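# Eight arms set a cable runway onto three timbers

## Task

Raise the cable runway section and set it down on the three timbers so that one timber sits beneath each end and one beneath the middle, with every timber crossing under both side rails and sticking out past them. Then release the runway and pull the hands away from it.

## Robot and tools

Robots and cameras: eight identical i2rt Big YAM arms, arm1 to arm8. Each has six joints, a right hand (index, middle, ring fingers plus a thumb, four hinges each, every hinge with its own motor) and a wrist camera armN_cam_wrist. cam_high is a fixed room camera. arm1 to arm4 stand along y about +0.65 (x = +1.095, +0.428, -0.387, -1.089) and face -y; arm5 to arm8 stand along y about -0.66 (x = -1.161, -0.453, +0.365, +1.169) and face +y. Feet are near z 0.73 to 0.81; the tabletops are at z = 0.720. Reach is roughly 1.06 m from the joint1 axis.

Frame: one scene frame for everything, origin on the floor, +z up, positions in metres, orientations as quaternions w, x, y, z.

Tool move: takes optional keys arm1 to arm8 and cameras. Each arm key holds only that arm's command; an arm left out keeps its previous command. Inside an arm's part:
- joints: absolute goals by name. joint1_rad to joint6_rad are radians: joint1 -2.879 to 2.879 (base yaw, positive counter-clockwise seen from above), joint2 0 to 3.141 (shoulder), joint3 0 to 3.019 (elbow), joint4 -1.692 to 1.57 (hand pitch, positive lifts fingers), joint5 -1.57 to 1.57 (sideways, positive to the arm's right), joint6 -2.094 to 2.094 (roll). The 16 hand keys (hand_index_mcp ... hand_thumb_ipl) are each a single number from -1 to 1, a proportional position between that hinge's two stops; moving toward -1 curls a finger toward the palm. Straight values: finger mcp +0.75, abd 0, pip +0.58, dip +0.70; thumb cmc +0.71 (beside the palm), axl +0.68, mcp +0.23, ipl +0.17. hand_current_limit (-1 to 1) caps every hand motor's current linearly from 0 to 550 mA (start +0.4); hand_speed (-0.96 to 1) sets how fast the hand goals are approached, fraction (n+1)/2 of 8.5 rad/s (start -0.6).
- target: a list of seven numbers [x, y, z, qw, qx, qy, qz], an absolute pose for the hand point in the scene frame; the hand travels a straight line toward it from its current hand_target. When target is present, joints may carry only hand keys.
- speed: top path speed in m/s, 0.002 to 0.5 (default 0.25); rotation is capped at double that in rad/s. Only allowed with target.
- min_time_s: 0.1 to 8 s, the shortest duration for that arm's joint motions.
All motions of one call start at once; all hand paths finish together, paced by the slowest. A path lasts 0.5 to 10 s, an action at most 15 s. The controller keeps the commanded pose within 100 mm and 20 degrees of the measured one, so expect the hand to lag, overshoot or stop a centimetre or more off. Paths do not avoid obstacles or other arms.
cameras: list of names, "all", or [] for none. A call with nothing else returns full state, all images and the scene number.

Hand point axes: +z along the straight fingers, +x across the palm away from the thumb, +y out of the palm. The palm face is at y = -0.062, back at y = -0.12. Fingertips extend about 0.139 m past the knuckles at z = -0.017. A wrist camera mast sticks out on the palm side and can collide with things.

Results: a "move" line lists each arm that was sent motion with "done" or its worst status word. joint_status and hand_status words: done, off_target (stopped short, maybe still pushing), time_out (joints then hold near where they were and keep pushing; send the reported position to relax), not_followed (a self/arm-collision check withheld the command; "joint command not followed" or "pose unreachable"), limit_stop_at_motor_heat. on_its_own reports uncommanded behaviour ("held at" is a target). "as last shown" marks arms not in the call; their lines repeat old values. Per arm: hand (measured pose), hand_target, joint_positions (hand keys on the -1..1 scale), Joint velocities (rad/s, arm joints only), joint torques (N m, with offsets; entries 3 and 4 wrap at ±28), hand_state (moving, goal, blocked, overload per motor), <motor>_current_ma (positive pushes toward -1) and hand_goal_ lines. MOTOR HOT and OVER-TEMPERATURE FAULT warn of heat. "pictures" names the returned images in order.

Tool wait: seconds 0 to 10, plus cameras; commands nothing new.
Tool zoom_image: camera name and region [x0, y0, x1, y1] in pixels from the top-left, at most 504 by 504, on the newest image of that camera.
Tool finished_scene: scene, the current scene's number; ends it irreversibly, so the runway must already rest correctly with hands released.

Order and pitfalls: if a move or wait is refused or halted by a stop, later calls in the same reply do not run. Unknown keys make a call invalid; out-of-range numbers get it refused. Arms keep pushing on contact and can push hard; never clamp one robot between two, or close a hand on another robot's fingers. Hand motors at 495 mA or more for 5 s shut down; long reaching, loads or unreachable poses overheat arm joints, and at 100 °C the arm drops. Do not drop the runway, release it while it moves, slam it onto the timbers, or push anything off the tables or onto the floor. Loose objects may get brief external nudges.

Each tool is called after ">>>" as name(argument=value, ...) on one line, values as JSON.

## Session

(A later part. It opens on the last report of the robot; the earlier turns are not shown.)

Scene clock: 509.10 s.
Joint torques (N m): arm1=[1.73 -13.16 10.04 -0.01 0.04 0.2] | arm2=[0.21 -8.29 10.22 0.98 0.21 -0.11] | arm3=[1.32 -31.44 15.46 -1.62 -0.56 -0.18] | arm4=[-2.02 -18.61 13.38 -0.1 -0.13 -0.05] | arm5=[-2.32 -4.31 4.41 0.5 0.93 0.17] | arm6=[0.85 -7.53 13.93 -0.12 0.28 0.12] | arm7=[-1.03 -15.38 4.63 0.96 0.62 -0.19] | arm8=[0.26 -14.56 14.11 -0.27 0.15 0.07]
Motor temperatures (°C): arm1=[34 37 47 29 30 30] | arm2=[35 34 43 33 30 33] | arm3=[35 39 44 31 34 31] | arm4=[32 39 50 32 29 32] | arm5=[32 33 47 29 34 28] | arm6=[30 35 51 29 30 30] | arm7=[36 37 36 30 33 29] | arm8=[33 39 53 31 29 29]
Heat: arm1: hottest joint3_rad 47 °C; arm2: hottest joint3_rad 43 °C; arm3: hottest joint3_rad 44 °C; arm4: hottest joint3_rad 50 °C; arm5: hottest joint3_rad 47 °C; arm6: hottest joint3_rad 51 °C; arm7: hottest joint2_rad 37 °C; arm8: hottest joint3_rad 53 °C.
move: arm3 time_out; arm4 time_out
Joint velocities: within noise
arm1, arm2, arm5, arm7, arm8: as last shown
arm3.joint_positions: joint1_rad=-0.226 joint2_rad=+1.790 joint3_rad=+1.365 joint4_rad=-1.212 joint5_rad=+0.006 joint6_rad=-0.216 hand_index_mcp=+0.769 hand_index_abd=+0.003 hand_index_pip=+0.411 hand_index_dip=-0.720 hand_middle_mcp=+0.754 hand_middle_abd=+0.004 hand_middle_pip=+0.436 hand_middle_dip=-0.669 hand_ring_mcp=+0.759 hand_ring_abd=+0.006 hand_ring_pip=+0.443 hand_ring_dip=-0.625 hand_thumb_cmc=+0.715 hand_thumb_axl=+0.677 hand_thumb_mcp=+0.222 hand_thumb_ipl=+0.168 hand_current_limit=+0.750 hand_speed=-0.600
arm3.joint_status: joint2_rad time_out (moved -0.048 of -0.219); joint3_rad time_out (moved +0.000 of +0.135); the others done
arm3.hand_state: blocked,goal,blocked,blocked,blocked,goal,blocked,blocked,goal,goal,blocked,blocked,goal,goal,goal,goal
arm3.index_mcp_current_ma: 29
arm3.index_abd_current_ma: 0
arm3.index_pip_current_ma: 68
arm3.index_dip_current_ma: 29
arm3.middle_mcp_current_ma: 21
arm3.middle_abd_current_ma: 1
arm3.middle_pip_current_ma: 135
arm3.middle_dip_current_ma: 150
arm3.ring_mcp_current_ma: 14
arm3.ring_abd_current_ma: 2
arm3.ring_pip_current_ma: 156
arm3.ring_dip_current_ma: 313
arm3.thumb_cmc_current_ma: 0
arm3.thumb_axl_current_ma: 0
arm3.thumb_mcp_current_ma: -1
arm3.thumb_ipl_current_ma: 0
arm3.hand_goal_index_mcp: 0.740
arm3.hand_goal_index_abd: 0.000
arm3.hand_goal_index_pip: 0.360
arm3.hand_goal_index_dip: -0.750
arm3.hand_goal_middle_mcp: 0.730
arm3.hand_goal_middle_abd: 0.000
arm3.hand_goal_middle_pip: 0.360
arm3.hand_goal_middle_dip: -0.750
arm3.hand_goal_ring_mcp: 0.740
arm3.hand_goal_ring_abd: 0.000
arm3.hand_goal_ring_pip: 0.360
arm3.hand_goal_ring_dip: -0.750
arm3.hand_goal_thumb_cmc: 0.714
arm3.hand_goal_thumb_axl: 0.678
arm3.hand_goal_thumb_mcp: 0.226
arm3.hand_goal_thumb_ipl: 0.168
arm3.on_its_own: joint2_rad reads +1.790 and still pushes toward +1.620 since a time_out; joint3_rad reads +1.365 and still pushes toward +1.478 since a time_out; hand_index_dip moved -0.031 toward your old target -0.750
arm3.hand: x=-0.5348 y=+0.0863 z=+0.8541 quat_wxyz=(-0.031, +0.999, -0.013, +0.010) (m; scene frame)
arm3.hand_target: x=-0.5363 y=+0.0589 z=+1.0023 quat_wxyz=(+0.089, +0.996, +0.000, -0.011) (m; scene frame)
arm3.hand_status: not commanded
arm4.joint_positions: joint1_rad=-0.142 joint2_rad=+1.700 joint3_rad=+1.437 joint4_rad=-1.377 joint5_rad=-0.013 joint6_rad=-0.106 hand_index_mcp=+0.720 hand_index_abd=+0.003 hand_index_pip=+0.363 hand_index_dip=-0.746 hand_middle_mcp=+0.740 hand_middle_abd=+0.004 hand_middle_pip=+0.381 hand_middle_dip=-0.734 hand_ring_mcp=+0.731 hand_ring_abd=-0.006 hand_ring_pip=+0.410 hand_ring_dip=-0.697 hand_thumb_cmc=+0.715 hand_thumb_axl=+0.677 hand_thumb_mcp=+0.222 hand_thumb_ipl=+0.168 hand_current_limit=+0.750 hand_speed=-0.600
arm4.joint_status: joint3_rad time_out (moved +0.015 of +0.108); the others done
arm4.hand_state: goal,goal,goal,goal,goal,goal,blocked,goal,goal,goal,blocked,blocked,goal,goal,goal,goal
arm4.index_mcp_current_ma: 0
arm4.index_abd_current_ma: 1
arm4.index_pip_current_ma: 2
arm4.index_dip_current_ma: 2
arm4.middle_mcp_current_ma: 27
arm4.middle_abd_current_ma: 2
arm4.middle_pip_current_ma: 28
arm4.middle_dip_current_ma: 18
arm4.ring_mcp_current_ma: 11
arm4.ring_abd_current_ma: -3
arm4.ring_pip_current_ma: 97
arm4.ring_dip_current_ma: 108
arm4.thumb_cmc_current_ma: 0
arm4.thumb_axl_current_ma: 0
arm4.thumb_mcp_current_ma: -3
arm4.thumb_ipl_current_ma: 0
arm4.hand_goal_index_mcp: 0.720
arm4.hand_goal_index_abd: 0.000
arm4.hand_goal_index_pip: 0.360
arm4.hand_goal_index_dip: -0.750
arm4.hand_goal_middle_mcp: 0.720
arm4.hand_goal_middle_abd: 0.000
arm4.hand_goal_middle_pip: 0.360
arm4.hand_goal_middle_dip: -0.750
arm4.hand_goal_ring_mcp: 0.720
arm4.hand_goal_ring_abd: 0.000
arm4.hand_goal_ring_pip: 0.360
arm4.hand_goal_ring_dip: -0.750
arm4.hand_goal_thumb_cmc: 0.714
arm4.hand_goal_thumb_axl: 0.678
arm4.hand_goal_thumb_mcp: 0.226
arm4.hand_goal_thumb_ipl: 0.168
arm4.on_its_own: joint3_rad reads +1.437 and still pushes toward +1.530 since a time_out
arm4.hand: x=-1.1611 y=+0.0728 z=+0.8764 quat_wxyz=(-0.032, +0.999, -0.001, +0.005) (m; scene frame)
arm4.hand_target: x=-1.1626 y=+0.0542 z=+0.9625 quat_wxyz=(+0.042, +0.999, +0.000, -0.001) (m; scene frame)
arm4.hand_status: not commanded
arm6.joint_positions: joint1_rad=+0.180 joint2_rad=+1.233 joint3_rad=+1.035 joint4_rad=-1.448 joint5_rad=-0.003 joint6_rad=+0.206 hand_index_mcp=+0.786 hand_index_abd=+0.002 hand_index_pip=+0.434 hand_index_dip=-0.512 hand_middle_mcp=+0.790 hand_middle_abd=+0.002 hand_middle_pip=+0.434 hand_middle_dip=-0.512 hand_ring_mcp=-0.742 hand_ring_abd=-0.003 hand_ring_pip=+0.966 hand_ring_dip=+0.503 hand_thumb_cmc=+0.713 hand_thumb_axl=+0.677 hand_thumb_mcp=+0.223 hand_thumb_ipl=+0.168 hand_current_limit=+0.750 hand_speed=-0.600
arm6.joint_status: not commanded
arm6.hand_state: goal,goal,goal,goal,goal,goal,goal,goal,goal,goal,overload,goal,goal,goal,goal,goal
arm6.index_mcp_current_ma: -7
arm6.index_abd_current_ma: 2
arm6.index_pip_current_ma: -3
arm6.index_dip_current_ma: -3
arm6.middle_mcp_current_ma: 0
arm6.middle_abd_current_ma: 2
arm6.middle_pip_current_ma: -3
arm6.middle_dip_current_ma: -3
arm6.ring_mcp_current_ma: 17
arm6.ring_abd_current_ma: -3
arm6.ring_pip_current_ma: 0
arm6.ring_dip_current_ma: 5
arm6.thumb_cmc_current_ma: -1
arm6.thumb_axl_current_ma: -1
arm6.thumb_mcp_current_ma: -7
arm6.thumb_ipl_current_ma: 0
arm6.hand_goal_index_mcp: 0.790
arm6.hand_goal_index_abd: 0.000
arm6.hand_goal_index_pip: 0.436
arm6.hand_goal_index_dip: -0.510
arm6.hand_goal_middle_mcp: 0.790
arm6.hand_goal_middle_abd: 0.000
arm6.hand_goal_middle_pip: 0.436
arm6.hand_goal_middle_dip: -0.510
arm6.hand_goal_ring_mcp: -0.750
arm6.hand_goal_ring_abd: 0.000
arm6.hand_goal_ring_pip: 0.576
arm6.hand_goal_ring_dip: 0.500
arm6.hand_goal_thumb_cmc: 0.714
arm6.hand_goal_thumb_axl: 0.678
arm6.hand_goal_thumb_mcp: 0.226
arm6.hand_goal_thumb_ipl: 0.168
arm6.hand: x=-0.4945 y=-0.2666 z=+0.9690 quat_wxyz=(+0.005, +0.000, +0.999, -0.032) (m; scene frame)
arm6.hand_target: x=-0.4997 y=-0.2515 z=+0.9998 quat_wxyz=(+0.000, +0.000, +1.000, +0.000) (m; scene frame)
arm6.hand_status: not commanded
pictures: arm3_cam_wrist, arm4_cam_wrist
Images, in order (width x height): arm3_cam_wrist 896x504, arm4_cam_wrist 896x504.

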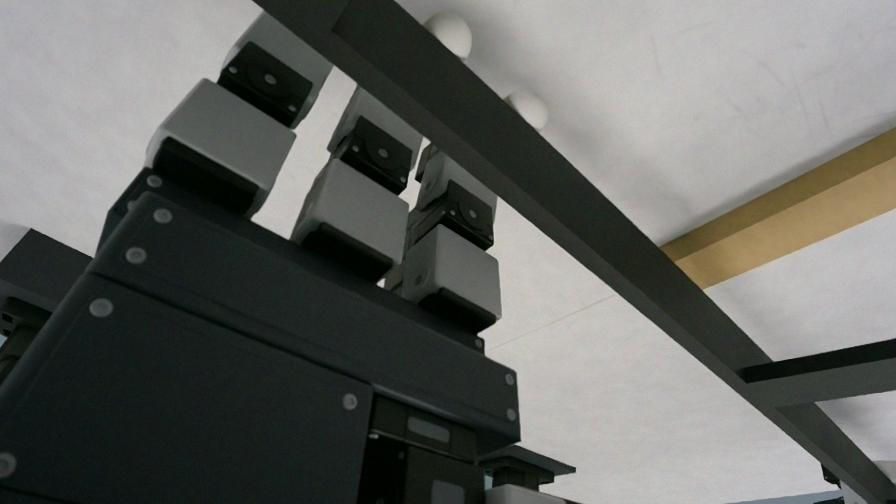

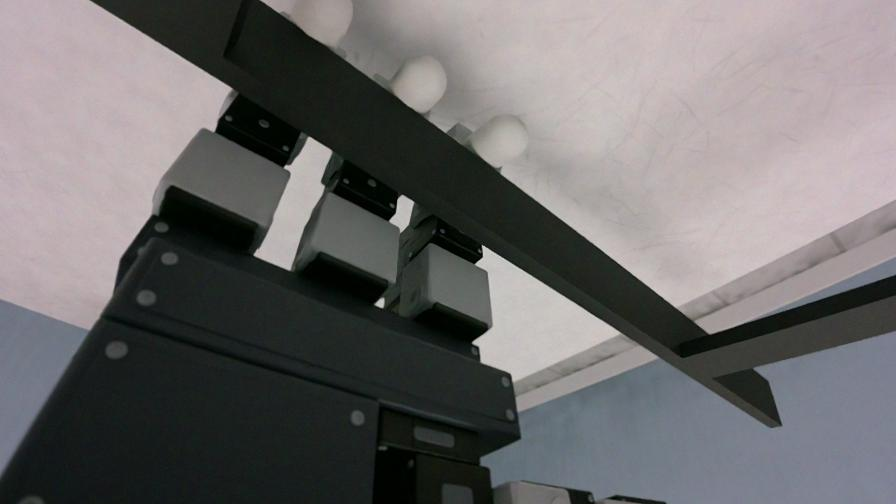

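>>> move(arm4={"joints": {"joint3_rad": 1.62, "joint4_rad": -1.33}, "min_time_s": 2}, arm3={"joints": {"joint3_rad": 1.57, "joint4_rad": -1.20}, "min_time_s": 2}, cameras=["arm3_cam_wrist", "arm4_cam_wrist", "cam_high"])

Scene clock: 514.13 s.
Joint torques (N m): arm1=[1.67 -13.39 10.13 -0.08 0.07 0.21] | arm2=[0.15 -8 10.24 0.8 0.15 -0.14] | arm3=[1.32 -31.27 15.66 0.77 -0.61 -0.15] | arm4=[-2.14 -18.78 15.01 2.13 -0.41 -0.02] | arm5=[-3.02 -3.84 4.26 0.51 0.95 0.22] | arm6=[0.85 -7.53 13.96 -0.12 0.29 0.11] | arm7=[-1.03 -15.27 4.68 0.92 0.62 -0.19] | arm8=[0.44 -15.91 14.01 -0.16 0.11 0.04]
Motor temperatures (°C): arm1=[34 37 47 29 30 30] | arm2=[35 34 43 33 30 33] | arm3=[35 39 47 31 34 31] | arm4=[32 40 53 32 29 32] | arm5=[32 33 47 29 34 28] | arm6=[30 35 51 29 30 30] | arm7=[36 37 36 30 33 29] | arm8=[33 39 53 31 29 29]
Heat: arm1: hottest joint3_rad 47 °C; arm2: hottest joint3_rad 43 °C; arm3: hottest joint3_rad 47 °C; arm4: hottest joint3_rad 53 °C; arm5: hottest joint3_rad 47 °C; arm6: hottest joint3_rad 51 °C; arm7: hottest joint2_rad 37 °C; arm8: hottest joint3_rad 53 °C.
move: arm3 time_out; arm4 time_out
Joint velocities: within noise
arm1, arm2, arm5, arm6, arm7, arm8: as last shown
arm3.joint_positions: joint1_rad=-0.225 joint2_rad=+1.787 joint3_rad=+1.396 joint4_rad=-1.219 joint5_rad=+0.008 joint6_rad=-0.217 hand_index_mcp=+0.781 hand_index_abd=+0.002 hand_index_pip=+0.410 hand_index_dip=-0.718 hand_middle_mcp=+0.780 hand_middle_abd=+0.001 hand_middle_pip=+0.436 hand_middle_dip=-0.676 hand_ring_mcp=+0.791 hand_ring_abd=+0.003 hand_ring_pip=+0.443 hand_ring_dip=-0.626 hand_thumb_cmc=+0.715 hand_thumb_axl=+0.677 hand_thumb_mcp=+0.222 hand_thumb_ipl=+0.168 hand_current_limit=+0.750 hand_speed=-0.600
arm3.joint_status: joint3_rad time_out (moved +0.031 of +0.205); the others done
arm3.hand_state: blocked,goal,blocked,blocked,blocked,goal,blocked,blocked,blocked,goal,blocked,blocked,goal,goal,goal,goal
arm3.index_mcp_current_ma: 52
arm3.index_abd_current_ma: 0
arm3.index_pip_current_ma: 67
arm3.index_dip_current_ma: 32
arm3.middle_mcp_current_ma: 74
arm3.middle_abd_current_ma: 0
arm3.middle_pip_current_ma: 134
arm3.middle_dip_current_ma: 130
arm3.ring_mcp_current_ma: 75
arm3.ring_abd_current_ma: 0
arm3.ring_pip_current_ma: 156
arm3.ring_dip_current_ma: 308
arm3.thumb_cmc_current_ma: 0
arm3.thumb_axl_current_ma: 0
arm3.thumb_mcp_current_ma: -1
arm3.thumb_ipl_current_ma: 0
arm3.hand_goal_index_mcp: 0.740
arm3.hand_goal_index_abd: 0.000
arm3.hand_goal_index_pip: 0.360
arm3.hand_goal_index_dip: -0.750
arm3.hand_goal_middle_mcp: 0.730
arm3.hand_goal_middle_abd: 0.000
arm3.hand_goal_middle_pip: 0.360
arm3.hand_goal_middle_dip: -0.750
arm3.hand_goal_ring_mcp: 0.740
arm3.hand_goal_ring_abd: 0.000
arm3.hand_goal_ring_pip: 0.360
arm3.hand_goal_ring_dip: -0.750
arm3.hand_goal_thumb_cmc: 0.714
arm3.hand_goal_thumb_axl: 0.678
arm3.hand_goal_thumb_mcp: 0.226
arm3.hand_goal_thumb_ipl: 0.168
arm3.on_its_own: joint2_rad reads +1.787 and still pushes toward +1.620 since a time_out; joint3_rad reads +1.396 and still pushes toward +1.508 since a time_out
arm3.hand: x=-0.5374 y=+0.0760 z=+0.8683 quat_wxyz=(-0.019, +1.000, -0.012, +0.007) (m; scene frame)
arm3.hand_target: x=-0.5410 y=+0.0400 z=+1.0252 quat_wxyz=(+0.128, +0.992, +0.000, -0.020) (m; scene frame)
arm3.hand_status: not commanded
arm4.joint_positions: joint1_rad=-0.141 joint2_rad=+1.700 joint3_rad=+1.486 joint4_rad=-1.365 joint5_rad=-0.006 joint6_rad=-0.110 hand_index_mcp=+0.720 hand_index_abd=+0.003 hand_index_pip=+0.363 hand_index_dip=-0.746 hand_middle_mcp=+0.743 hand_middle_abd=+0.004 hand_middle_pip=+0.389 hand_middle_dip=-0.726 hand_ring_mcp=+0.781 hand_ring_abd=-0.007 hand_ring_pip=+0.420 hand_ring_dip=-0.697 hand_thumb_cmc=+0.715 hand_thumb_axl=+0.677 hand_thumb_mcp=+0.222 hand_thumb_ipl=+0.168 hand_current_limit=+0.750 hand_speed=-0.600
arm4.joint_status: joint3_rad time_out (moved +0.049 of +0.183); the others done
arm4.hand_state: goal,goal,goal,goal,blocked,goal,blocked,blocked,blocked,goal,blocked,blocked,goal,goal,goal,goal
arm4.index_mcp_current_ma: 0
arm4.index_abd_current_ma: 1
arm4.index_pip_current_ma: 2
arm4.index_dip_current_ma: 2
arm4.middle_mcp_current_ma: 33
arm4.middle_abd_current_ma: 2
arm4.middle_pip_current_ma: 43
arm4.middle_dip_current_ma: 32
arm4.ring_mcp_current_ma: 143
arm4.ring_abd_current_ma: -5
arm4.ring_pip_current_ma: 127
arm4.ring_dip_current_ma: 108
arm4.thumb_cmc_current_ma: 0
arm4.thumb_axl_current_ma: 0
arm4.thumb_mcp_current_ma: -3
arm4.thumb_ipl_current_ma: 0
arm4.hand_goal_index_mcp: 0.720
arm4.hand_goal_index_abd: 0.000
arm4.hand_goal_index_pip: 0.360
arm4.hand_goal_index_dip: -0.750
arm4.hand_goal_middle_mcp: 0.720
arm4.hand_goal_middle_abd: 0.000
arm4.hand_goal_middle_pip: 0.360
arm4.hand_goal_middle_dip: -0.750
arm4.hand_goal_ring_mcp: 0.720
arm4.hand_goal_ring_abd: 0.000
arm4.hand_goal_ring_pip: 0.360
arm4.hand_goal_ring_dip: -0.750
arm4.hand_goal_thumb_cmc: 0.714
arm4.hand_goal_thumb_axl: 0.678
arm4.hand_goal_thumb_mcp: 0.226
arm4.hand_goal_thumb_ipl: 0.168
arm4.on_its_own: joint3_rad reads +1.486 and still pushes toward +1.598 since a time_out
arm4.hand: x=-1.1631 y=+0.0532 z=+0.8994 quat_wxyz=(-0.002, +1.000, +0.002, -0.002) (m; scene frame)
arm4.hand_target: x=-1.1656 y=+0.0209 z=+1.0058 quat_wxyz=(+0.111, +0.994, +0.001, -0.008) (m; scene frame)
arm4.hand_status: not commanded
pictures: arm3_cam_wrist, arm4_cam_wrist, cam_high
Images, in order (width x height): arm3_cam_wrist 896x504, arm4_cam_wrist 896x504, cam_high 896x504.

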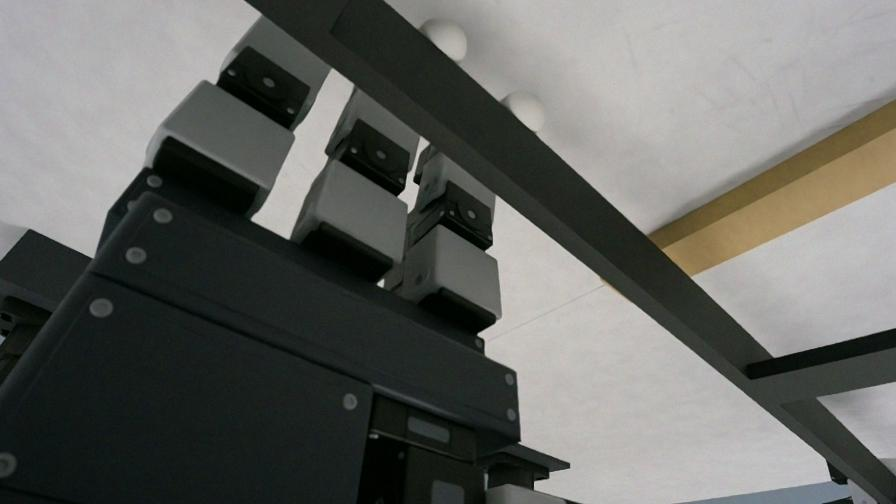

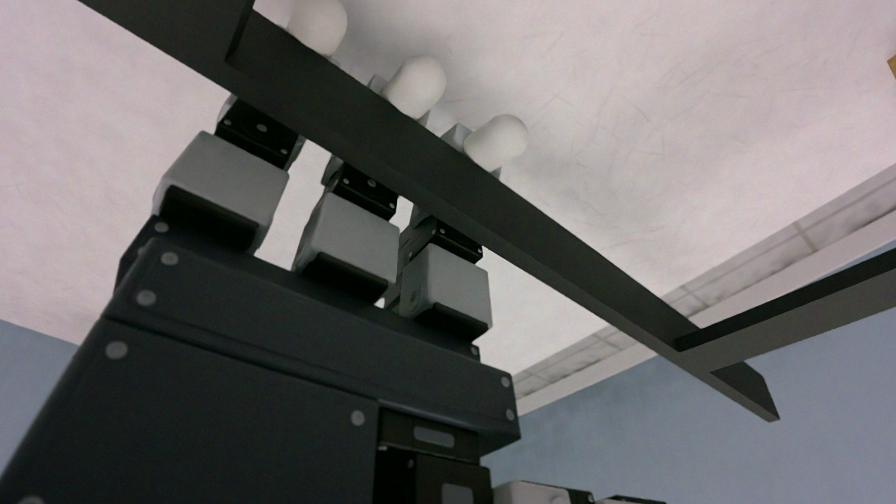

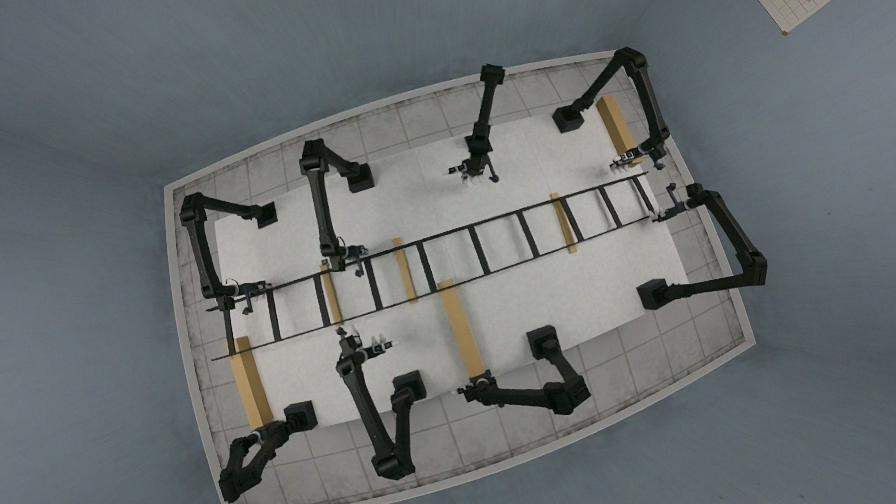

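>>> move(arm5={"target": [-1.386, -0.62, 0.765, 0, -1, 0, 0], "speed": 0.08}, cameras=["cam_high"])

>>> zoom_image(camera="cam_high", region=[170, 250, 422, 502])

Scene clock: 517.60 s.
Joint torques (N m): arm1=[1.9 -13.33 10.03 0.03 0.05 0.22] | arm2=[0.03 -8.12 10.36 0.87 0.18 -0.13] | arm3=[1.38 -31.33 15.57 0.81 -0.59 -0.16] | arm4=[-2.08 -18.84 14.95 2.11 -0.41 -0.03] | arm5=[-2.96 -2.84 9.33 0.76 0.69 -0.06] | arm6=[0.91 -7.41 13.96 -0.12 0.28 0.11] | arm7=[-1.03 -15.33 4.67 0.92 0.63 -0.19] | arm8=[0.5 -16.09 14.12 -0.12 0.14 0.02]
Motor temperatures (°C): arm1=[34 37 47 29 30 30] | arm2=[35 34 43 33 30 33] | arm3=[35 39 48 31 34 31] | arm4=[32 40 55 32 29 32] | arm5=[32 33 46 29 34 28] | arm6=[30 35 51 29 30 30] | arm7=[36 37 36 30 33 29] | arm8=[33 39 53 31 29 29]
Heat: arm1: hottest joint3_rad 47 °C; arm2: hottest joint3_rad 43 °C; arm3: hottest joint3_rad 48 °C; arm4: hottest joint3_rad 55 °C; arm5: hottest joint3_rad 46 °C; arm6: hottest joint3_rad 51 °C; arm7: hottest joint2_rad 37 °C; arm8: hottest joint3_rad 53 °C.
move: arm5 off_target
Joint velocities: within noise
arm1, arm2, arm3, arm4, arm6, arm7, arm8: as last shown
arm3.on_its_own: joint2_rad reads +1.787 and still pushes toward +1.620 since a time_out; joint3_rad reads +1.396 and still pushes toward +1.508 since a time_out
arm4.on_its_own: joint3_rad reads +1.486 and still pushes toward +1.598 since a time_out
arm5.joint_positions: joint1_rad=+1.115 joint2_rad=+1.257 joint3_rad=+0.375 joint4_rad=-0.739 joint5_rad=-0.007 joint6_rad=-2.083 hand_index_mcp=-0.684 hand_index_abd=+0.003 hand_index_pip=-0.297 hand_index_dip=-0.003 hand_middle_mcp=-0.682 hand_middle_abd=+0.003 hand_middle_pip=-0.296 hand_middle_dip=-0.003 hand_ring_mcp=-0.684 hand_ring_abd=+0.003 hand_ring_pip=-0.296 hand_ring_dip=-0.003 hand_thumb_cmc=+0.714 hand_thumb_axl=+0.677 hand_thumb_mcp=+0.222 hand_thumb_ipl=+0.168 hand_current_limit=+0.750 hand_speed=-0.600
arm5.joint_status: not commanded
arm5.hand_state: goal,goal,goal,goal,goal,goal,goal,goal,goal,goal,goal,goal,goal,goal,goal,goal
arm5.index_mcp_current_ma: 28
arm5.index_abd_current_ma: 3
arm5.index_pip_current_ma: 3
arm5.index_dip_current_ma: -3
arm5.middle_mcp_current_ma: 33
arm5.middle_abd_current_ma: 2
arm5.middle_pip_current_ma: 3
arm5.middle_dip_current_ma: -2
arm5.ring_mcp_current_ma: 29
arm5.ring_abd_current_ma: 3
arm5.ring_pip_current_ma: 4
arm5.ring_dip_current_ma: -2
arm5.thumb_cmc_current_ma: 0
arm5.thumb_axl_current_ma: 0
arm5.thumb_mcp_current_ma: -6
arm5.thumb_ipl_current_ma: 0
arm5.hand_goal_index_mcp: -0.700
arm5.hand_goal_index_abd: 0.000
arm5.hand_goal_index_pip: -0.300
arm5.hand_goal_index_dip: 0.000
arm5.hand_goal_middle_mcp: -0.700
arm5.hand_goal_middle_abd: 0.000
arm5.hand_goal_middle_pip: -0.300
arm5.hand_goal_middle_dip: 0.000
arm5.hand_goal_ring_mcp: -0.700
arm5.hand_goal_ring_abd: 0.000
arm5.hand_goal_ring_pip: -0.300
arm5.hand_goal_ring_dip: 0.000
arm5.hand_goal_thumb_cmc: 0.714
arm5.hand_goal_thumb_axl: 0.678
arm5.hand_goal_thumb_mcp: 0.226
arm5.hand_goal_thumb_ipl: 0.168
arm5.hand: x=-1.3580 y=-0.6497 z=+0.7569 quat_wxyz=(-0.016, -1.000, -0.007, -0.025) (m; scene frame)
arm5.hand_target: x=-1.3852 y=-0.6217 z=+0.7661 quat_wxyz=(+0.009, -1.000, +0.010, -0.004) (m; scene frame)
arm5.hand_status: off_target (0.042 m and 3.5 deg from the pose sent, 0.130 m and 3.7 deg at the start; a joint's target at an end of its range on 20 of 61 steps)
pictures: cam_high
Images, in order (width x height): cam_high 896x504.

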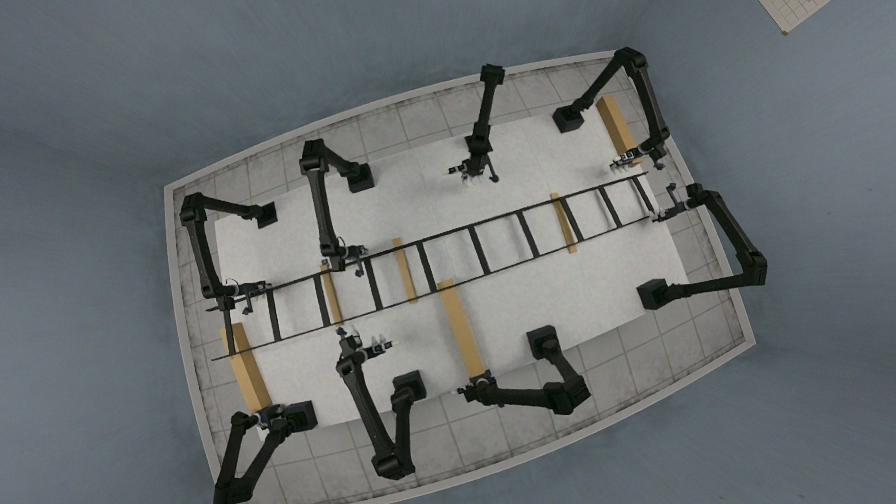

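Scaled by 2.000.

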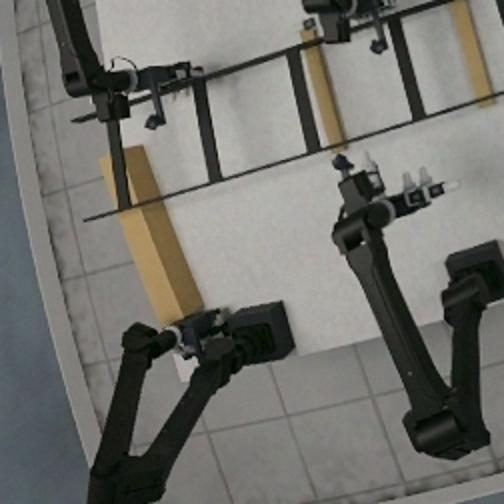

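>>> move(arm5={"target": [-1.37, -0.66, 0.90, 0, -1, 0, 0], "speed": 0.15, "joints": {"hand_thumb_cmc": -0.55}})

>>> move(arm5={"target": [-1.40, -0.62, 0.95, 0, 0.7071, 0.7071, 0], "speed": 0.3})

>>> move(arm5={"target": [-1.36, -0.62, 0.95, 0, 0, 1, 0], "speed": 0.3}, cameras=["arm5_cam_wrist", "cam_high"])

Scene clock: 524.67 s.
Joint torques (N m): arm1=[1.85 -13.27 10.1 0.01 0.08 0.21] | arm2=[0.32 -8.47 10.26 0.75 0.23 -0.08] | arm3=[1.49 -31.27 15.58 0.8 -0.6 -0.15] | arm4=[-2.14 -18.78 14.95 2.11 -0.42 -0.02] | arm5=[1.03 -3.37 10.91 0.18 -0.38 0.07] | arm6=[0.73 -7.53 13.96 -0.14 0.29 0.12] | arm7=[-1.03 -15.38 4.67 0.91 0.62 -0.19] | arm8=[-0.26 -14.74 13.93 -0.14 0.18 0.02]
Motor temperatures (°C): arm1=[34 37 47 29 30 30] | arm2=[35 34 43 33 30 33] | arm3=[35 39 50 31 34 31] | arm4=[32 41 59 32 29 32] | arm5=[32 33 48 29 33 28] | arm6=[30 35 52 29 30 30] | arm7=[36 37 36 30 33 29] | arm8=[33 39 53 31 29 29]
Heat: arm1: hottest joint3_rad 47 °C; arm2: hottest joint3_rad 43 °C; arm3: hottest joint3_rad 50 °C; arm4: hottest joint3_rad 59 °C; arm5: hottest joint3_rad 48 °C; arm6: hottest joint3_rad 52 °C; arm7: hottest joint2_rad 37 °C; arm8: hottest joint3_rad 53 °C.
move: arm5 off_target
Joint velocities: within noise
arm1, arm2, arm3, arm4, arm6, arm7, arm8: as last shown
arm3.on_its_own: joint2_rad reads +1.787 and still pushes toward +1.620 since a time_out; joint3_rad reads +1.396 and still pushes toward +1.508 since a time_out
arm4.on_its_own: joint3_rad reads +1.486 and still pushes toward +1.598 since a time_out
arm5.joint_positions: joint1_rad=+1.177 joint2_rad=+0.888 joint3_rad=+0.549 joint4_rad=-1.276 joint5_rad=-0.004 joint6_rad=-2.005 hand_index_mcp=-0.658 hand_index_abd=-0.035 hand_index_pip=-0.264 hand_index_dip=+0.019 hand_middle_mcp=-0.682 hand_middle_abd=+0.003 hand_middle_pip=-0.296 hand_middle_dip=-0.003 hand_ring_mcp=-0.684 hand_ring_abd=+0.003 hand_ring_pip=-0.296 hand_ring_dip=-0.003 hand_thumb_cmc=+0.118 hand_thumb_axl=+0.672 hand_thumb_mcp=+0.222 hand_thumb_ipl=+0.168 hand_current_limit=+0.750 hand_speed=-0.600
arm5.joint_status: hand_thumb_cmc off_target (ended at +0.118, target -0.550)
arm5.hand_state: blocked,blocked,blocked,goal,goal,goal,goal,goal,goal,goal,goal,goal,blocked,goal,goal,goal
arm5.index_mcp_current_ma: 108
arm5.index_abd_current_ma: -64
arm5.index_pip_current_ma: 80
arm5.index_dip_current_ma: 33
arm5.middle_mcp_current_ma: 33
arm5.middle_abd_current_ma: 2
arm5.middle_pip_current_ma: 3
arm5.middle_dip_current_ma: -2
arm5.ring_mcp_current_ma: 29
arm5.ring_abd_current_ma: 3
arm5.ring_pip_current_ma: 4
arm5.ring_dip_current_ma: -2
arm5.thumb_cmc_current_ma: 481
arm5.thumb_axl_current_ma: -8
arm5.thumb_mcp_current_ma: -6
arm5.thumb_ipl_current_ma: 0
arm5.hand_goal_index_mcp: -0.700
arm5.hand_goal_index_abd: 0.000
arm5.hand_goal_index_pip: -0.300
arm5.hand_goal_index_dip: 0.000
arm5.hand_goal_middle_mcp: -0.700
arm5.hand_goal_middle_abd: 0.000
arm5.hand_goal_middle_pip: -0.300
arm5.hand_goal_middle_dip: 0.000
arm5.hand_goal_ring_mcp: -0.700
arm5.hand_goal_ring_abd: 0.000
arm5.hand_goal_ring_pip: -0.300
arm5.hand_goal_ring_dip: 0.000
arm5.hand_goal_thumb_cmc: -0.550
arm5.hand_goal_thumb_axl: 0.678
arm5.hand_goal_thumb_mcp: 0.226
arm5.hand_goal_thumb_ipl: 0.168
arm5.hand: x=-1.3521 y=-0.6662 z=+0.8797 quat_wxyz=(-0.012, -1.000, +0.000, -0.024) (m; scene frame)
arm5.hand_target: x=-1.3693 y=-0.6605 z=+0.8996 quat_wxyz=(+0.000, -1.000, +0.000, +0.000) (m; scene frame)
arm5.hand_status: off_target (0.028 m and 3.1 deg from the pose sent, 0.144 m and 3.5 deg at the start)
pictures: none

Scene clock: 529.17 s.
Joint torques (N m): arm1=[1.61 -13.45 10.17 -0.09 0.06 0.19] | arm2=[-0.21 -8.18 10.32 0.8 0.26 -0.12] | arm3=[1.26 -31.27 15.54 0.84 -0.59 -0.15] | arm4=[-2.14 -18.84 14.95 2.11 -0.41 -0.02] | arm5=[1.14 -5.48 9.92 -0.92 0.73 -0.34] | arm6=[0.91 -7.59 14 -0.12 0.28 0.11] | arm7=[-1.2 -15.44 4.7 0.92 0.62 -0.18] | arm8=[-0.73 -15.38 14.02 -0.47 0.13 0.01]
Motor temperatures (°C): arm1=[34 37 47 29 30 30] | arm2=[35 34 43 33 30 33] | arm3=[35 38 52 31 34 31] | arm4=[32 41 62 32 29 32] | arm5=[32 33 49 29 33 28] | arm6=[30 34 52 29 30 30] | arm7=[36 37 36 30 33 29] | arm8=[33 39 53 31 29 29]
Heat: arm1: hottest joint3_rad 47 °C; arm2: hottest joint3_rad 43 °C; arm3: hottest joint3_rad 52 °C; arm4: hottest joint3_rad 62 °C; arm5: hottest joint3_rad 49 °C; arm6: hottest joint3_rad 52 °C; arm7: hottest joint2_rad 37 °C; arm8: hottest joint3_rad 53 °C.
move: arm5 off_target
Joint velocities: within noise
arm1, arm2, arm3, arm4, arm6, arm7, arm8: as last shown
arm3.on_its_own: joint2_rad reads +1.787 and still pushes toward +1.620 since a time_out; joint3_rad reads +1.396 and still pushes toward +1.508 since a time_out
arm4.on_its_own: joint3_rad reads +1.486 and still pushes toward +1.598 since a time_out
arm5.joint_positions: joint1_rad=+1.724 joint2_rad=+1.314 joint3_rad=+0.940 joint4_rad=-1.653 joint5_rad=+0.806 joint6_rad=-2.076 hand_index_mcp=-0.658 hand_index_abd=-0.035 hand_index_pip=-0.264 hand_index_dip=+0.019 hand_middle_mcp=-0.685 hand_middle_abd=+0.003 hand_middle_pip=-0.296 hand_middle_dip=-0.003 hand_ring_mcp=-0.686 hand_ring_abd=+0.003 hand_ring_pip=-0.296 hand_ring_dip=-0.003 hand_thumb_cmc=+0.118 hand_thumb_axl=+0.672 hand_thumb_mcp=+0.222 hand_thumb_ipl=+0.168 hand_current_limit=+0.750 hand_speed=-0.600
arm5.joint_status: not commanded
arm5.hand_state: blocked,blocked,blocked,goal,goal,goal,goal,goal,goal,goal,goal,goal,blocked,goal,goal,goal
arm5.index_mcp_current_ma: 108
arm5.index_abd_current_ma: -64
arm5.index_pip_current_ma: 80
arm5.index_dip_current_ma: 33
arm5.middle_mcp_current_ma: 27
arm5.middle_abd_current_ma: 2
arm5.middle_pip_current_ma: 3
arm5.middle_dip_current_ma: -2
arm5.ring_mcp_current_ma: 23
arm5.ring_abd_current_ma: 3
arm5.ring_pip_current_ma: 4
arm5.ring_dip_current_ma: -2
arm5.thumb_cmc_current_ma: 481
arm5.thumb_axl_current_ma: -9
arm5.thumb_mcp_current_ma: -6
arm5.thumb_ipl_current_ma: 0
arm5.hand_goal_index_mcp: -0.700
arm5.hand_goal_index_abd: 0.000
arm5.hand_goal_index_pip: -0.300
arm5.hand_goal_index_dip: 0.000
arm5.hand_goal_middle_mcp: -0.700
arm5.hand_goal_middle_abd: 0.000
arm5.hand_goal_middle_pip: -0.300
arm5.hand_goal_middle_dip: 0.000
arm5.hand_goal_ring_mcp: -0.700
arm5.hand_goal_ring_abd: 0.000
arm5.hand_goal_ring_pip: -0.300
arm5.hand_goal_ring_dip: 0.000
arm5.hand_goal_thumb_cmc: -0.550
arm5.hand_goal_thumb_axl: 0.678
arm5.hand_goal_thumb_mcp: 0.226
arm5.hand_goal_thumb_ipl: 0.168
arm5.hand: x=-1.3834 y=-0.6167 z=+0.9396 quat_wxyz=(+0.331, -0.826, -0.358, -0.282) (m; scene frame)
arm5.hand_target: x=-1.3993 y=-0.6209 z=+0.9497 quat_wxyz=(+0.336, -0.824, -0.365, -0.273) (m; scene frame)
arm5.hand_status: off_target (0.020 m and 66.3 deg from the pose sent, 0.097 m and 90.1 deg at the start; pose on its path clipped on 108 of 135 steps; a joint's target at an end of its range on 129 of 135 steps)
pictures: none

Scene clock: 534.00 s.
Joint torques (N m): arm1=[1.67 -13.22 10.07 -0.03 0.07 0.21] | arm2=[0.56 -8.41 10.36 0.83 0.19 -0.13] | arm3=[1.38 -31.38 15.58 0.77 -0.6 -0.16] | arm4=[-2.14 -18.84 14.97 2.13 -0.42 -0.02] | arm5=[1.08 -4.42 3.58 -1.47 0.87 -0.42] | arm6=[0.85 -7.53 13.96 -0.12 0.29 0.11] | arm7=[-1.08 -15.5 4.66 0.95 0.61 -0.19] | arm8=[0.44 -15.27 14.06 -0.38 0.09 0.09]
Motor temperatures (°C): arm1=[34 37 47 29 30 30] | arm2=[35 34 43 33 30 33] | arm3=[35 38 53 31 34 31] | arm4=[32 42 64 32 29 32] | arm5=[32 33 48 29 33 28] | arm6=[30 34 52 29 30 30] | arm7=[36 37 36 30 33 29] | arm8=[33 39 53 31 29 29]
Heat: arm1: hottest joint3_rad 47 °C; arm2: hottest joint3_rad 43 °C; arm3: hottest joint3_rad 53 °C; arm4: hottest joint3_rad 64 °C; arm5: hottest joint3_rad 48 °C; arm6: hottest joint3_rad 52 °C; arm7: hottest joint2_rad 37 °C; arm8: hottest joint3_rad 53 °C.
move: arm5 off_target
Joint velocities: within noise
arm1, arm2, arm3, arm4, arm6, arm7, arm8: as last shown
arm3.on_its_own: joint2_rad reads +1.787 and still pushes toward +1.620 since a time_out; joint3_rad reads +1.396 and still pushes toward +1.508 since a time_out
arm4.on_its_own: joint3_rad reads +1.486 and still pushes toward +1.598 since a time_out
arm5.joint_positions: joint1_rad=+2.449 joint2_rad=+1.253 joint3_rad=+0.493 joint4_rad=-1.686 joint5_rad=+1.563 joint6_rad=-2.076 hand_index_mcp=-0.658 hand_index_abd=-0.035 hand_index_pip=-0.264 hand_index_dip=+0.019 hand_middle_mcp=-0.696 hand_middle_abd=+0.003 hand_middle_pip=-0.297 hand_middle_dip=-0.003 hand_ring_mcp=-0.697 hand_ring_abd=+0.003 hand_ring_pip=-0.296 hand_ring_dip=-0.003 hand_thumb_cmc=+0.118 hand_thumb_axl=+0.672 hand_thumb_mcp=+0.224 hand_thumb_ipl=+0.168 hand_current_limit=+0.750 hand_speed=-0.600
arm5.joint_status: not commanded
arm5.hand_state: blocked,blocked,blocked,goal,goal,goal,goal,goal,goal,goal,goal,goal,blocked,goal,goal,goal
arm5.index_mcp_current_ma: 108
arm5.index_abd_current_ma: -64
arm5.index_pip_current_ma: 81
arm5.index_dip_current_ma: 33
arm5.middle_mcp_current_ma: 4
arm5.middle_abd_current_ma: 2
arm5.middle_pip_current_ma: 3
arm5.middle_dip_current_ma: -2
arm5.ring_mcp_current_ma: 3
arm5.ring_abd_current_ma: 3
arm5.ring_pip_current_ma: 4
arm5.ring_dip_current_ma: -2
arm5.thumb_cmc_current_ma: 481
arm5.thumb_axl_current_ma: -10
arm5.thumb_mcp_current_ma: -2
arm5.thumb_ipl_current_ma: 0
arm5.hand_goal_index_mcp: -0.700
arm5.hand_goal_index_abd: 0.000
arm5.hand_goal_index_pip: -0.300
arm5.hand_goal_index_dip: 0.000
arm5.hand_goal_middle_mcp: -0.700
arm5.hand_goal_middle_abd: 0.000
arm5.hand_goal_middle_pip: -0.300
arm5.hand_goal_middle_dip: 0.000
arm5.hand_goal_ring_mcp: -0.700
arm5.hand_goal_ring_abd: 0.000
arm5.hand_goal_ring_pip: -0.300
arm5.hand_goal_ring_dip: 0.000
arm5.hand_goal_thumb_cmc: -0.550
arm5.hand_goal_thumb_axl: 0.678
arm5.hand_goal_thumb_mcp: 0.226
arm5.hand_goal_thumb_ipl: 0.168
arm5.hand: x=-1.3632 y=-0.6228 z=+0.9473 quat_wxyz=(+0.675, -0.318, -0.637, -0.192) (m; scene frame)
arm5.hand_target: x=-1.3597 y=-0.6206 z=+0.9485 quat_wxyz=(+0.675, -0.305, -0.643, -0.196) (m; scene frame)
arm5.hand_status: off_target (0.005 m and 100.8 deg from the pose sent, 0.026 m and 138.0 deg at the start; pose on its path clipped on 123 of 145 steps; a joint's target at an end of its range on 145 of 145 steps)
pictures: arm5_cam_wrist, cam_high
Images, in order (width x height): arm5_cam_wrist 896x504, cam_high 896x504.

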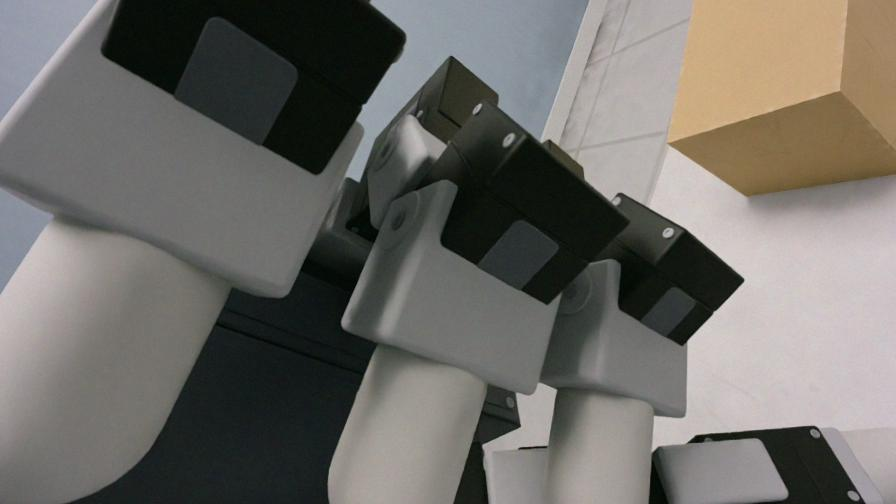

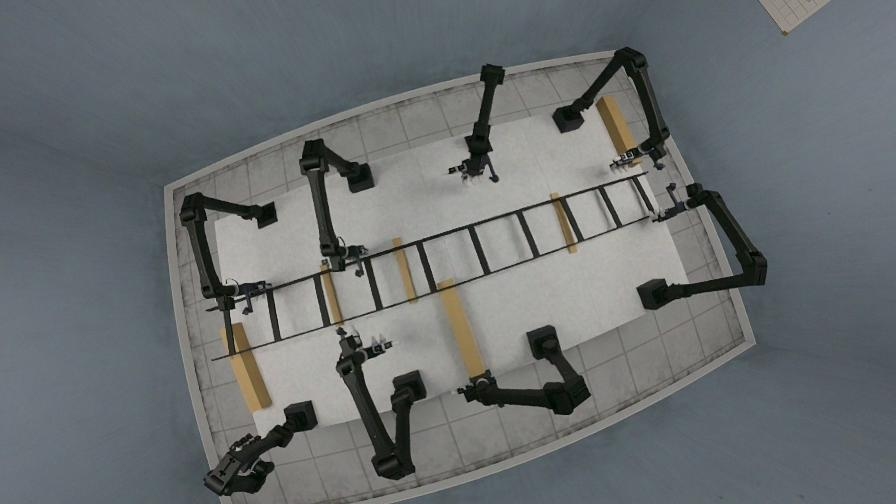

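>>> move(arm5={"joints": {"joint1_rad": 1.9, "joint2_rad": 0.9, "joint3_rad": 0.75, "joint4_rad": -1.42, "joint5_rad": 0.0, "joint6_rad": 1.86, "hand_thumb_cmc": 0.3}, "min_time_s": 4}, cameras=["arm5_cam_wrist", "cam_high"])

Scene clock: 542.67 s.
Joint torques (N m): arm1=[1.9 -13.98 10.03 0.03 0.06 0.21] | arm2=[-0.5 -7.88 10.21 0.99 0.16 -0.15] | arm3=[1.32 -31.38 15.51 0.77 -0.6 -0.17] | arm4=[-2.08 -18.84 14.93 2.11 -0.41 -0.02] | arm5=[-2.2 -4.13 5.45 -0.18 0.61 -0.12] | arm6=[0.91 -7.59 13.94 -0.13 0.29 0.11] | arm7=[-1.14 -15.38 4.67 0.94 0.63 -0.19] | arm8=[0.67 -14.45 14 -0.28 0.11 0.05]
Motor temperatures (°C): arm1=[34 37 47 29 30 30] | arm2=[35 34 43 33 30 33] | arm3=[35 39 55 31 34 31] | arm4=[32 42 67 32 29 32] | arm5=[32 33 48 29 33 28] | arm6=[30 34 52 29 30 30] | arm7=[36 37 36 30 33 29] | arm8=[33 39 53 31 29 29]
Heat: arm1: hottest joint3_rad 47 °C; arm2: hottest joint3_rad 43 °C; arm3: hottest joint3_rad 55 °C; arm4: hottest joint3_rad 67 °C; arm5: hottest joint3_rad 48 °C; arm6: hottest joint3_rad 52 °C; arm7: hottest joint2_rad 37 °C; arm8: hottest joint3_rad 53 °C.
move: arm5 time_out
Joint velocities: within noise
arm1.joint_positions: joint1_rad=+0.212 joint2_rad=+1.633 joint3_rad=+1.289 joint4_rad=-1.254 joint5_rad=+0.002 joint6_rad=+0.237 hand_index_mcp=+0.752 hand_index_abd=-0.003 hand_index_pip=+0.573 hand_index_dip=-0.577 hand_middle_mcp=+0.751 hand_middle_abd=-0.003 hand_middle_pip=+0.574 hand_middle_dip=-0.577 hand_ring_mcp=+0.752 hand_ring_abd=-0.003 hand_ring_pip=+0.574 hand_ring_dip=-0.577 hand_thumb_cmc=+0.714 hand_thumb_axl=+0.677 hand_thumb_mcp=+0.222 hand_thumb_ipl=+0.168 hand_current_limit=+0.400 hand_speed=-0.600
arm1.joint_status: not commanded
arm1.hand_state: goal,goal,goal,goal,goal,goal,goal,goal,goal,goal,goal,goal,goal,goal,goal,goal
arm1.index_mcp_current_ma: -5
arm1.index_abd_current_ma: -6
arm1.index_pip_current_ma: -5
arm1.index_dip_current_ma: 7
arm1.middle_mcp_current_ma: -5
arm1.middle_abd_current_ma: -5
arm1.middle_pip_current_ma: -5
arm1.middle_dip_current_ma: 7
arm1.ring_mcp_current_ma: -5
arm1.ring_abd_current_ma: -5
arm1.ring_pip_current_ma: -4
arm1.ring_dip_current_ma: 6
arm1.thumb_cmc_current_ma: -1
arm1.thumb_axl_current_ma: -1
arm1.thumb_mcp_current_ma: -12
arm1.thumb_ipl_current_ma: -1
arm1.hand_goal_index_mcp: 0.754
arm1.hand_goal_index_abd: 0.000
arm1.hand_goal_index_pip: 0.576
arm1.hand_goal_index_dip: -0.580
arm1.hand_goal_middle_mcp: 0.754
arm1.hand_goal_middle_abd: 0.000
arm1.hand_goal_middle_pip: 0.576
arm1.hand_goal_middle_dip: -0.580
arm1.hand_goal_ring_mcp: 0.754
arm1.hand_goal_ring_abd: 0.000
arm1.hand_goal_ring_pip: 0.576
arm1.hand_goal_ring_dip: -0.580
arm1.hand_goal_thumb_cmc: 0.714
arm1.hand_goal_thumb_axl: 0.678
arm1.hand_goal_thumb_mcp: 0.226
arm1.hand_goal_thumb_ipl: 0.168
arm1.hand: x=+1.1831 y=+0.1107 z=+0.9349 quat_wxyz=(-0.014, +1.000, +0.002, -0.003) (m; scene frame)
arm1.hand_target: x=+1.1898 y=+0.1005 z=+0.9500 quat_wxyz=(+0.000, +1.000, +0.000, +0.000) (m; scene frame)
arm1.hand_status: not commanded
arm2.joint_positions: joint1_rad=-0.492 joint2_rad=+1.236 joint3_rad=+1.106 joint4_rad=-1.461 joint5_rad=+0.002 joint6_rad=-0.497 hand_index_mcp=+0.755 hand_index_abd=+0.001 hand_index_pip=+0.577 hand_index_dip=-0.596 hand_middle_mcp=+0.755 hand_middle_abd=+0.001 hand_middle_pip=+0.577 hand_middle_dip=-0.597 hand_ring_mcp=+0.755 hand_ring_abd=+0.001 hand_ring_pip=+0.577 hand_ring_dip=-0.596 hand_thumb_cmc=+0.715 hand_thumb_axl=+0.677 hand_thumb_mcp=+0.224 hand_thumb_ipl=+0.168 hand_current_limit=+0.750 hand_speed=-0.600
arm2.joint_status: not commanded
arm2.hand_state: goal,goal,goal,goal,goal,goal,goal,goal,goal,goal,goal,goal,goal,goal,goal,goal
arm2.index_mcp_current_ma: 0
arm2.index_abd_current_ma: 0
arm2.index_pip_current_ma: 0
arm2.index_dip_current_ma: 3
arm2.middle_mcp_current_ma: 0
arm2.middle_abd_current_ma: 0
arm2.middle_pip_current_ma: 0
arm2.middle_dip_current_ma: 3
arm2.ring_mcp_current_ma: 0
arm2.ring_abd_current_ma: 0
arm2.ring_pip_current_ma: 0
arm2.ring_dip_current_ma: 3
arm2.thumb_cmc_current_ma: 0
arm2.thumb_axl_current_ma: 0
arm2.thumb_mcp_current_ma: -3
arm2.thumb_ipl_current_ma: 0
arm2.hand_goal_index_mcp: 0.754
arm2.hand_goal_index_abd: 0.000
arm2.hand_goal_index_pip: 0.576
arm2.hand_goal_index_dip: -0.600
arm2.hand_goal_middle_mcp: 0.754
arm2.hand_goal_middle_abd: 0.000
arm2.hand_goal_middle_pip: 0.576
arm2.hand_goal_middle_dip: -0.600
arm2.hand_goal_ring_mcp: 0.754
arm2.hand_goal_ring_abd: 0.000
arm2.hand_goal_ring_pip: 0.576
arm2.hand_goal_ring_dip: -0.600
arm2.hand_goal_thumb_cmc: 0.714
arm2.hand_goal_thumb_axl: 0.678
arm2.hand_goal_thumb_mcp: 0.226
arm2.hand_goal_thumb_ipl: 0.168
arm2.hand: x=+0.2391 y=+0.2851 z=+0.9501 quat_wxyz=(-0.002, +1.000, -0.008, +0.003) (m; scene frame)
arm2.hand_target: x=+0.2401 y=+0.2800 z=+0.9501 quat_wxyz=(+0.000, +1.000, +0.000, +0.000) (m; scene frame)
arm2.hand_status: not commanded
arm3, arm4, arm6: as last shown
arm3.on_its_own: joint2_rad reads +1.787 and still pushes toward +1.620 since a time_out; joint3_rad reads +1.396 and still pushes toward +1.508 since a time_out
arm4.on_its_own: joint3_rad reads +1.486 and still pushes toward +1.598 since a time_out
arm5.joint_positions: joint1_rad=+2.438 joint2_rad=+1.243 joint3_rad=+0.493 joint4_rad=-1.686 joint5_rad=+1.508 joint6_rad=-1.941 hand_index_mcp=-0.688 hand_index_abd=+0.000 hand_index_pip=-0.289 hand_index_dip=+0.007 hand_middle_mcp=-0.696 hand_middle_abd=+0.003 hand_middle_pip=-0.297 hand_middle_dip=-0.003 hand_ring_mcp=-0.697 hand_ring_abd=+0.003 hand_ring_pip=-0.296 hand_ring_dip=-0.003 hand_thumb_cmc=+0.301 hand_thumb_axl=+0.675 hand_thumb_mcp=+0.224 hand_thumb_ipl=+0.168 hand_current_limit=+0.750 hand_speed=-0.600
arm5.joint_status: joint1_rad time_out (moved -0.011 of -0.549); joint2_rad time_out (moved -0.010 of -0.353); joint3_rad time_out (moved +0.000 of +0.257); joint4_rad time_out (moved +0.000 of +0.266); joint5_rad time_out (moved -0.055 of -1.563); joint6_rad time_out (moved +0.135 of +3.936); the others done
arm5.hand_state: goal,goal,goal,goal,goal,goal,goal,goal,goal,goal,goal,goal,goal,goal,goal,goal
arm5.index_mcp_current_ma: 19
arm5.index_abd_current_ma: 0
arm5.index_pip_current_ma: 16
arm5.index_dip_current_ma: 9
arm5.middle_mcp_current_ma: 4
arm5.middle_abd_current_ma: 2
arm5.middle_pip_current_ma: 3
arm5.middle_dip_current_ma: -2
arm5.ring_mcp_current_ma: 3
arm5.ring_abd_current_ma: 3
arm5.ring_pip_current_ma: 4
arm5.ring_dip_current_ma: -2
arm5.thumb_cmc_current_ma: 1
arm5.thumb_axl_current_ma: -4
arm5.thumb_mcp_current_ma: -2
arm5.thumb_ipl_current_ma: 0
arm5.hand_goal_index_mcp: -0.700
arm5.hand_goal_index_abd: 0.000
arm5.hand_goal_index_pip: -0.300
arm5.hand_goal_index_dip: 0.000
arm5.hand_goal_middle_mcp: -0.700
arm5.hand_goal_middle_abd: 0.000
arm5.hand_goal_middle_pip: -0.300
arm5.hand_goal_middle_dip: 0.000
arm5.hand_goal_ring_mcp: -0.700
arm5.hand_goal_ring_abd: 0.000
arm5.hand_goal_ring_pip: -0.300
arm5.hand_goal_ring_dip: 0.000
arm5.hand_goal_thumb_cmc: 0.300
arm5.hand_goal_thumb_axl: 0.678
arm5.hand_goal_thumb_mcp: 0.226
arm5.hand_goal_thumb_ipl: 0.168
arm5.on_its_own: joint1_rad is held at +2.426, not at your +1.900, since a time_out; joint2_rad is held at +1.235, not at your +0.900, since a time_out; joint3_rad is held at +0.503, not at your +0.750, since a time_out; joint4_rad is held at -1.675, not at your -1.420, since a time_out; joint5_rad is held at +1.503, not at your +0.000, since a time_out; joint6_rad is held at -1.923, not at your +1.860, since a time_out
arm5.hand: x=-1.3578 y=-0.6231 z=+0.9319 quat_wxyz=(+0.671, -0.385, -0.613, -0.159) (m; scene frame)
arm5.hand_target: x=-1.3604 y=-0.6246 z=+0.9307 quat_wxyz=(+0.672, -0.405, -0.603, -0.148) (m; scene frame)
arm5.hand_status: not commanded
arm7.joint_positions: joint1_rad=+1.726 joint2_rad=+1.771 joint3_rad=+0.961 joint4_rad=-0.772 joint5_rad=-0.020 joint6_rad=-1.469 hand_index_mcp=-0.682 hand_index_abd=+0.000 hand_index_pip=-0.296 hand_index_dip=-0.003 hand_middle_mcp=-0.680 hand_middle_abd=+0.000 hand_middle_pip=-0.297 hand_middle_dip=-0.003 hand_ring_mcp=-0.684 hand_ring_abd=+0.000 hand_ring_pip=-0.297 hand_ring_dip=-0.003 hand_thumb_cmc=+0.713 hand_thumb_axl=+0.677 hand_thumb_mcp=+0.223 hand_thumb_ipl=+0.168 hand_current_limit=+0.750 hand_speed=-0.600
arm7.joint_status: not commanded
arm7.hand_state: goal,goal,goal,goal,goal,goal,goal,goal,goal,goal,goal,goal,goal,goal,goal,goal
arm7.index_mcp_current_ma: 59
arm7.index_abd_current_ma: 0
arm7.index_pip_current_ma: 8
arm7.index_dip_current_ma: -6
arm7.middle_mcp_current_ma: 65
arm7.middle_abd_current_ma: 0
arm7.middle_pip_current_ma: 7
arm7.middle_dip_current_ma: -6
arm7.ring_mcp_current_ma: 49
arm7.ring_abd_current_ma: 1
arm7.ring_pip_current_ma: 7
arm7.ring_dip_current_ma: -5
arm7.thumb_cmc_current_ma: -2
arm7.thumb_axl_current_ma: -1
arm7.thumb_mcp_current_ma: -10
arm7.thumb_ipl_current_ma: -1
arm7.hand_goal_index_mcp: -0.700
arm7.hand_goal_index_abd: 0.000
arm7.hand_goal_index_pip: -0.300
arm7.hand_goal_index_dip: 0.000
arm7.hand_goal_middle_mcp: -0.700
arm7.hand_goal_middle_abd: 0.000
arm7.hand_goal_middle_pip: -0.300
arm7.hand_goal_middle_dip: 0.000
arm7.hand_goal_ring_mcp: -0.700
arm7.hand_goal_ring_abd: 0.000
arm7.hand_goal_ring_pip: -0.300
arm7.hand_goal_ring_dip: 0.000
arm7.hand_goal_thumb_cmc: 0.714
arm7.hand_goal_thumb_axl: 0.678
arm7.hand_goal_thumb_mcp: 0.226
arm7.hand_goal_thumb_ipl: 0.168
arm7.hand: x=-0.0768 y=-0.7870 z=+0.7638 quat_wxyz=(-0.010, -1.000, -0.009, -0.007) (m; scene frame)
arm7.hand_target: x=-0.0797 y=-0.7655 z=+0.7649 quat_wxyz=(+0.000, -1.000, +0.000, +0.000) (m; scene frame)
arm7.hand_status: not commanded
arm8.joint_positions: joint1_rad=-0.393 joint2_rad=+1.717 joint3_rad=+1.354 joint4_rad=-1.259 joint5_rad=+0.012 joint6_rad=-0.348 hand_index_mcp=+0.749 hand_index_abd=+0.003 hand_index_pip=+0.573 hand_index_dip=-0.582 hand_middle_mcp=+0.749 hand_middle_abd=+0.003 hand_middle_pip=+0.573 hand_middle_dip=-0.577 hand_ring_mcp=+0.752 hand_ring_abd=+0.002 hand_ring_pip=+0.574 hand_ring_dip=-0.577 hand_thumb_cmc=+0.715 hand_thumb_axl=+0.677 hand_thumb_mcp=+0.223 hand_thumb_ipl=+0.168 hand_current_limit=+0.400 hand_speed=-0.600
arm8.joint_status: not commanded
arm8.hand_state: goal,goal,goal,goal,goal,goal,goal,goal,goal,goal,goal,goal,goal,goal,goal,goal
arm8.index_mcp_current_ma: -4
arm8.index_abd_current_ma: 1
arm8.index_pip_current_ma: -2
arm8.index_dip_current_ma: -1
arm8.middle_mcp_current_ma: -4
arm8.middle_abd_current_ma: 2
arm8.middle_pip_current_ma: -2
arm8.middle_dip_current_ma: 2
arm8.ring_mcp_current_ma: -1
arm8.ring_abd_current_ma: 1
arm8.ring_pip_current_ma: -1
arm8.ring_dip_current_ma: 2
arm8.thumb_cmc_current_ma: 0
arm8.thumb_axl_current_ma: 0
arm8.thumb_mcp_current_ma: -2
arm8.thumb_ipl_current_ma: 0
arm8.hand_goal_index_mcp: 0.754
arm8.hand_goal_index_abd: 0.000
arm8.hand_goal_index_pip: 0.576
arm8.hand_goal_index_dip: -0.580
arm8.hand_goal_middle_mcp: 0.754
arm8.hand_goal_middle_abd: 0.000
arm8.hand_goal_middle_pip: 0.576
arm8.hand_goal_middle_dip: -0.580
arm8.hand_goal_ring_mcp: 0.754
arm8.hand_goal_ring_abd: 0.000
arm8.hand_goal_ring_pip: 0.576
arm8.hand_goal_ring_dip: -0.580
arm8.hand_goal_thumb_cmc: 0.714
arm8.hand_goal_thumb_axl: 0.678
arm8.hand_goal_thumb_mcp: 0.226
arm8.hand_goal_thumb_ipl: 0.168
arm8.hand: x=+1.3619 y=-0.1148 z=+0.9234 quat_wxyz=(-0.009, -0.001, +1.000, -0.022) (m; scene frame)
arm8.hand_target: x=+1.3721 y=-0.1012 z=+0.9501 quat_wxyz=(+0.000, +0.000, +1.000, +0.000) (m; scene frame)
arm8.hand_status: not commanded
pictures: arm5_cam_wrist, cam_high
led back after a hold (arm5 arm): the arm was led back toward your command in small steps, so it may still be short of it.
joint command not followed: on one or more control steps a check withheld the commanded joint targets of the arm5 arm, and it was not sent them on those steps.
cause: the commanded joint targets, or the way to them, would bring two parts of the arm too close to each other (its hand and another part of the arm, 19 mm apart when it was first held).
Images, in order (width x height): arm5_cam_wrist 896x504, cam_high 896x504.

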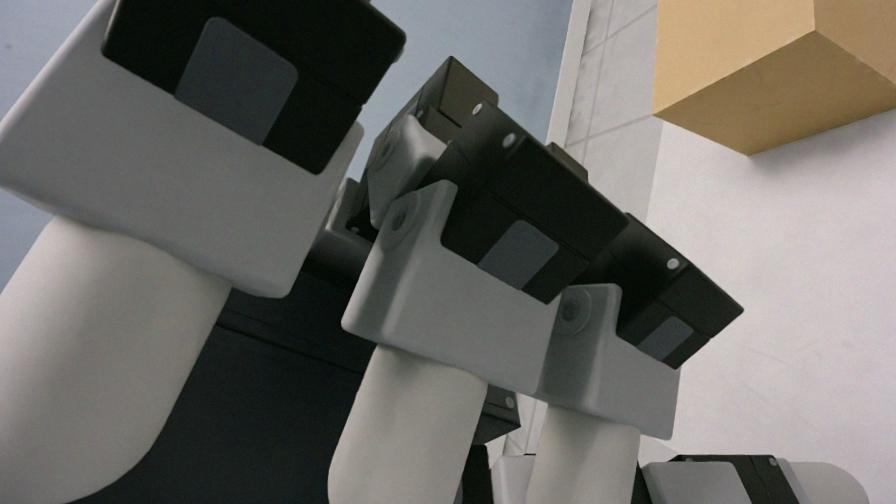

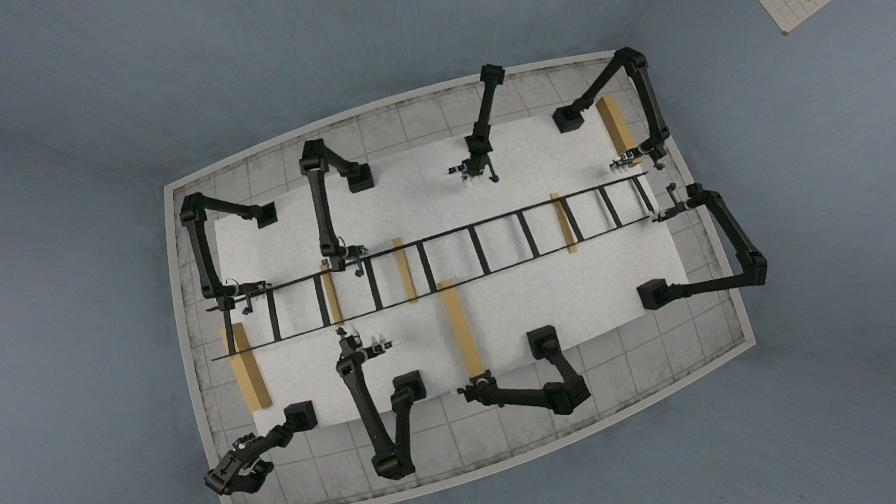

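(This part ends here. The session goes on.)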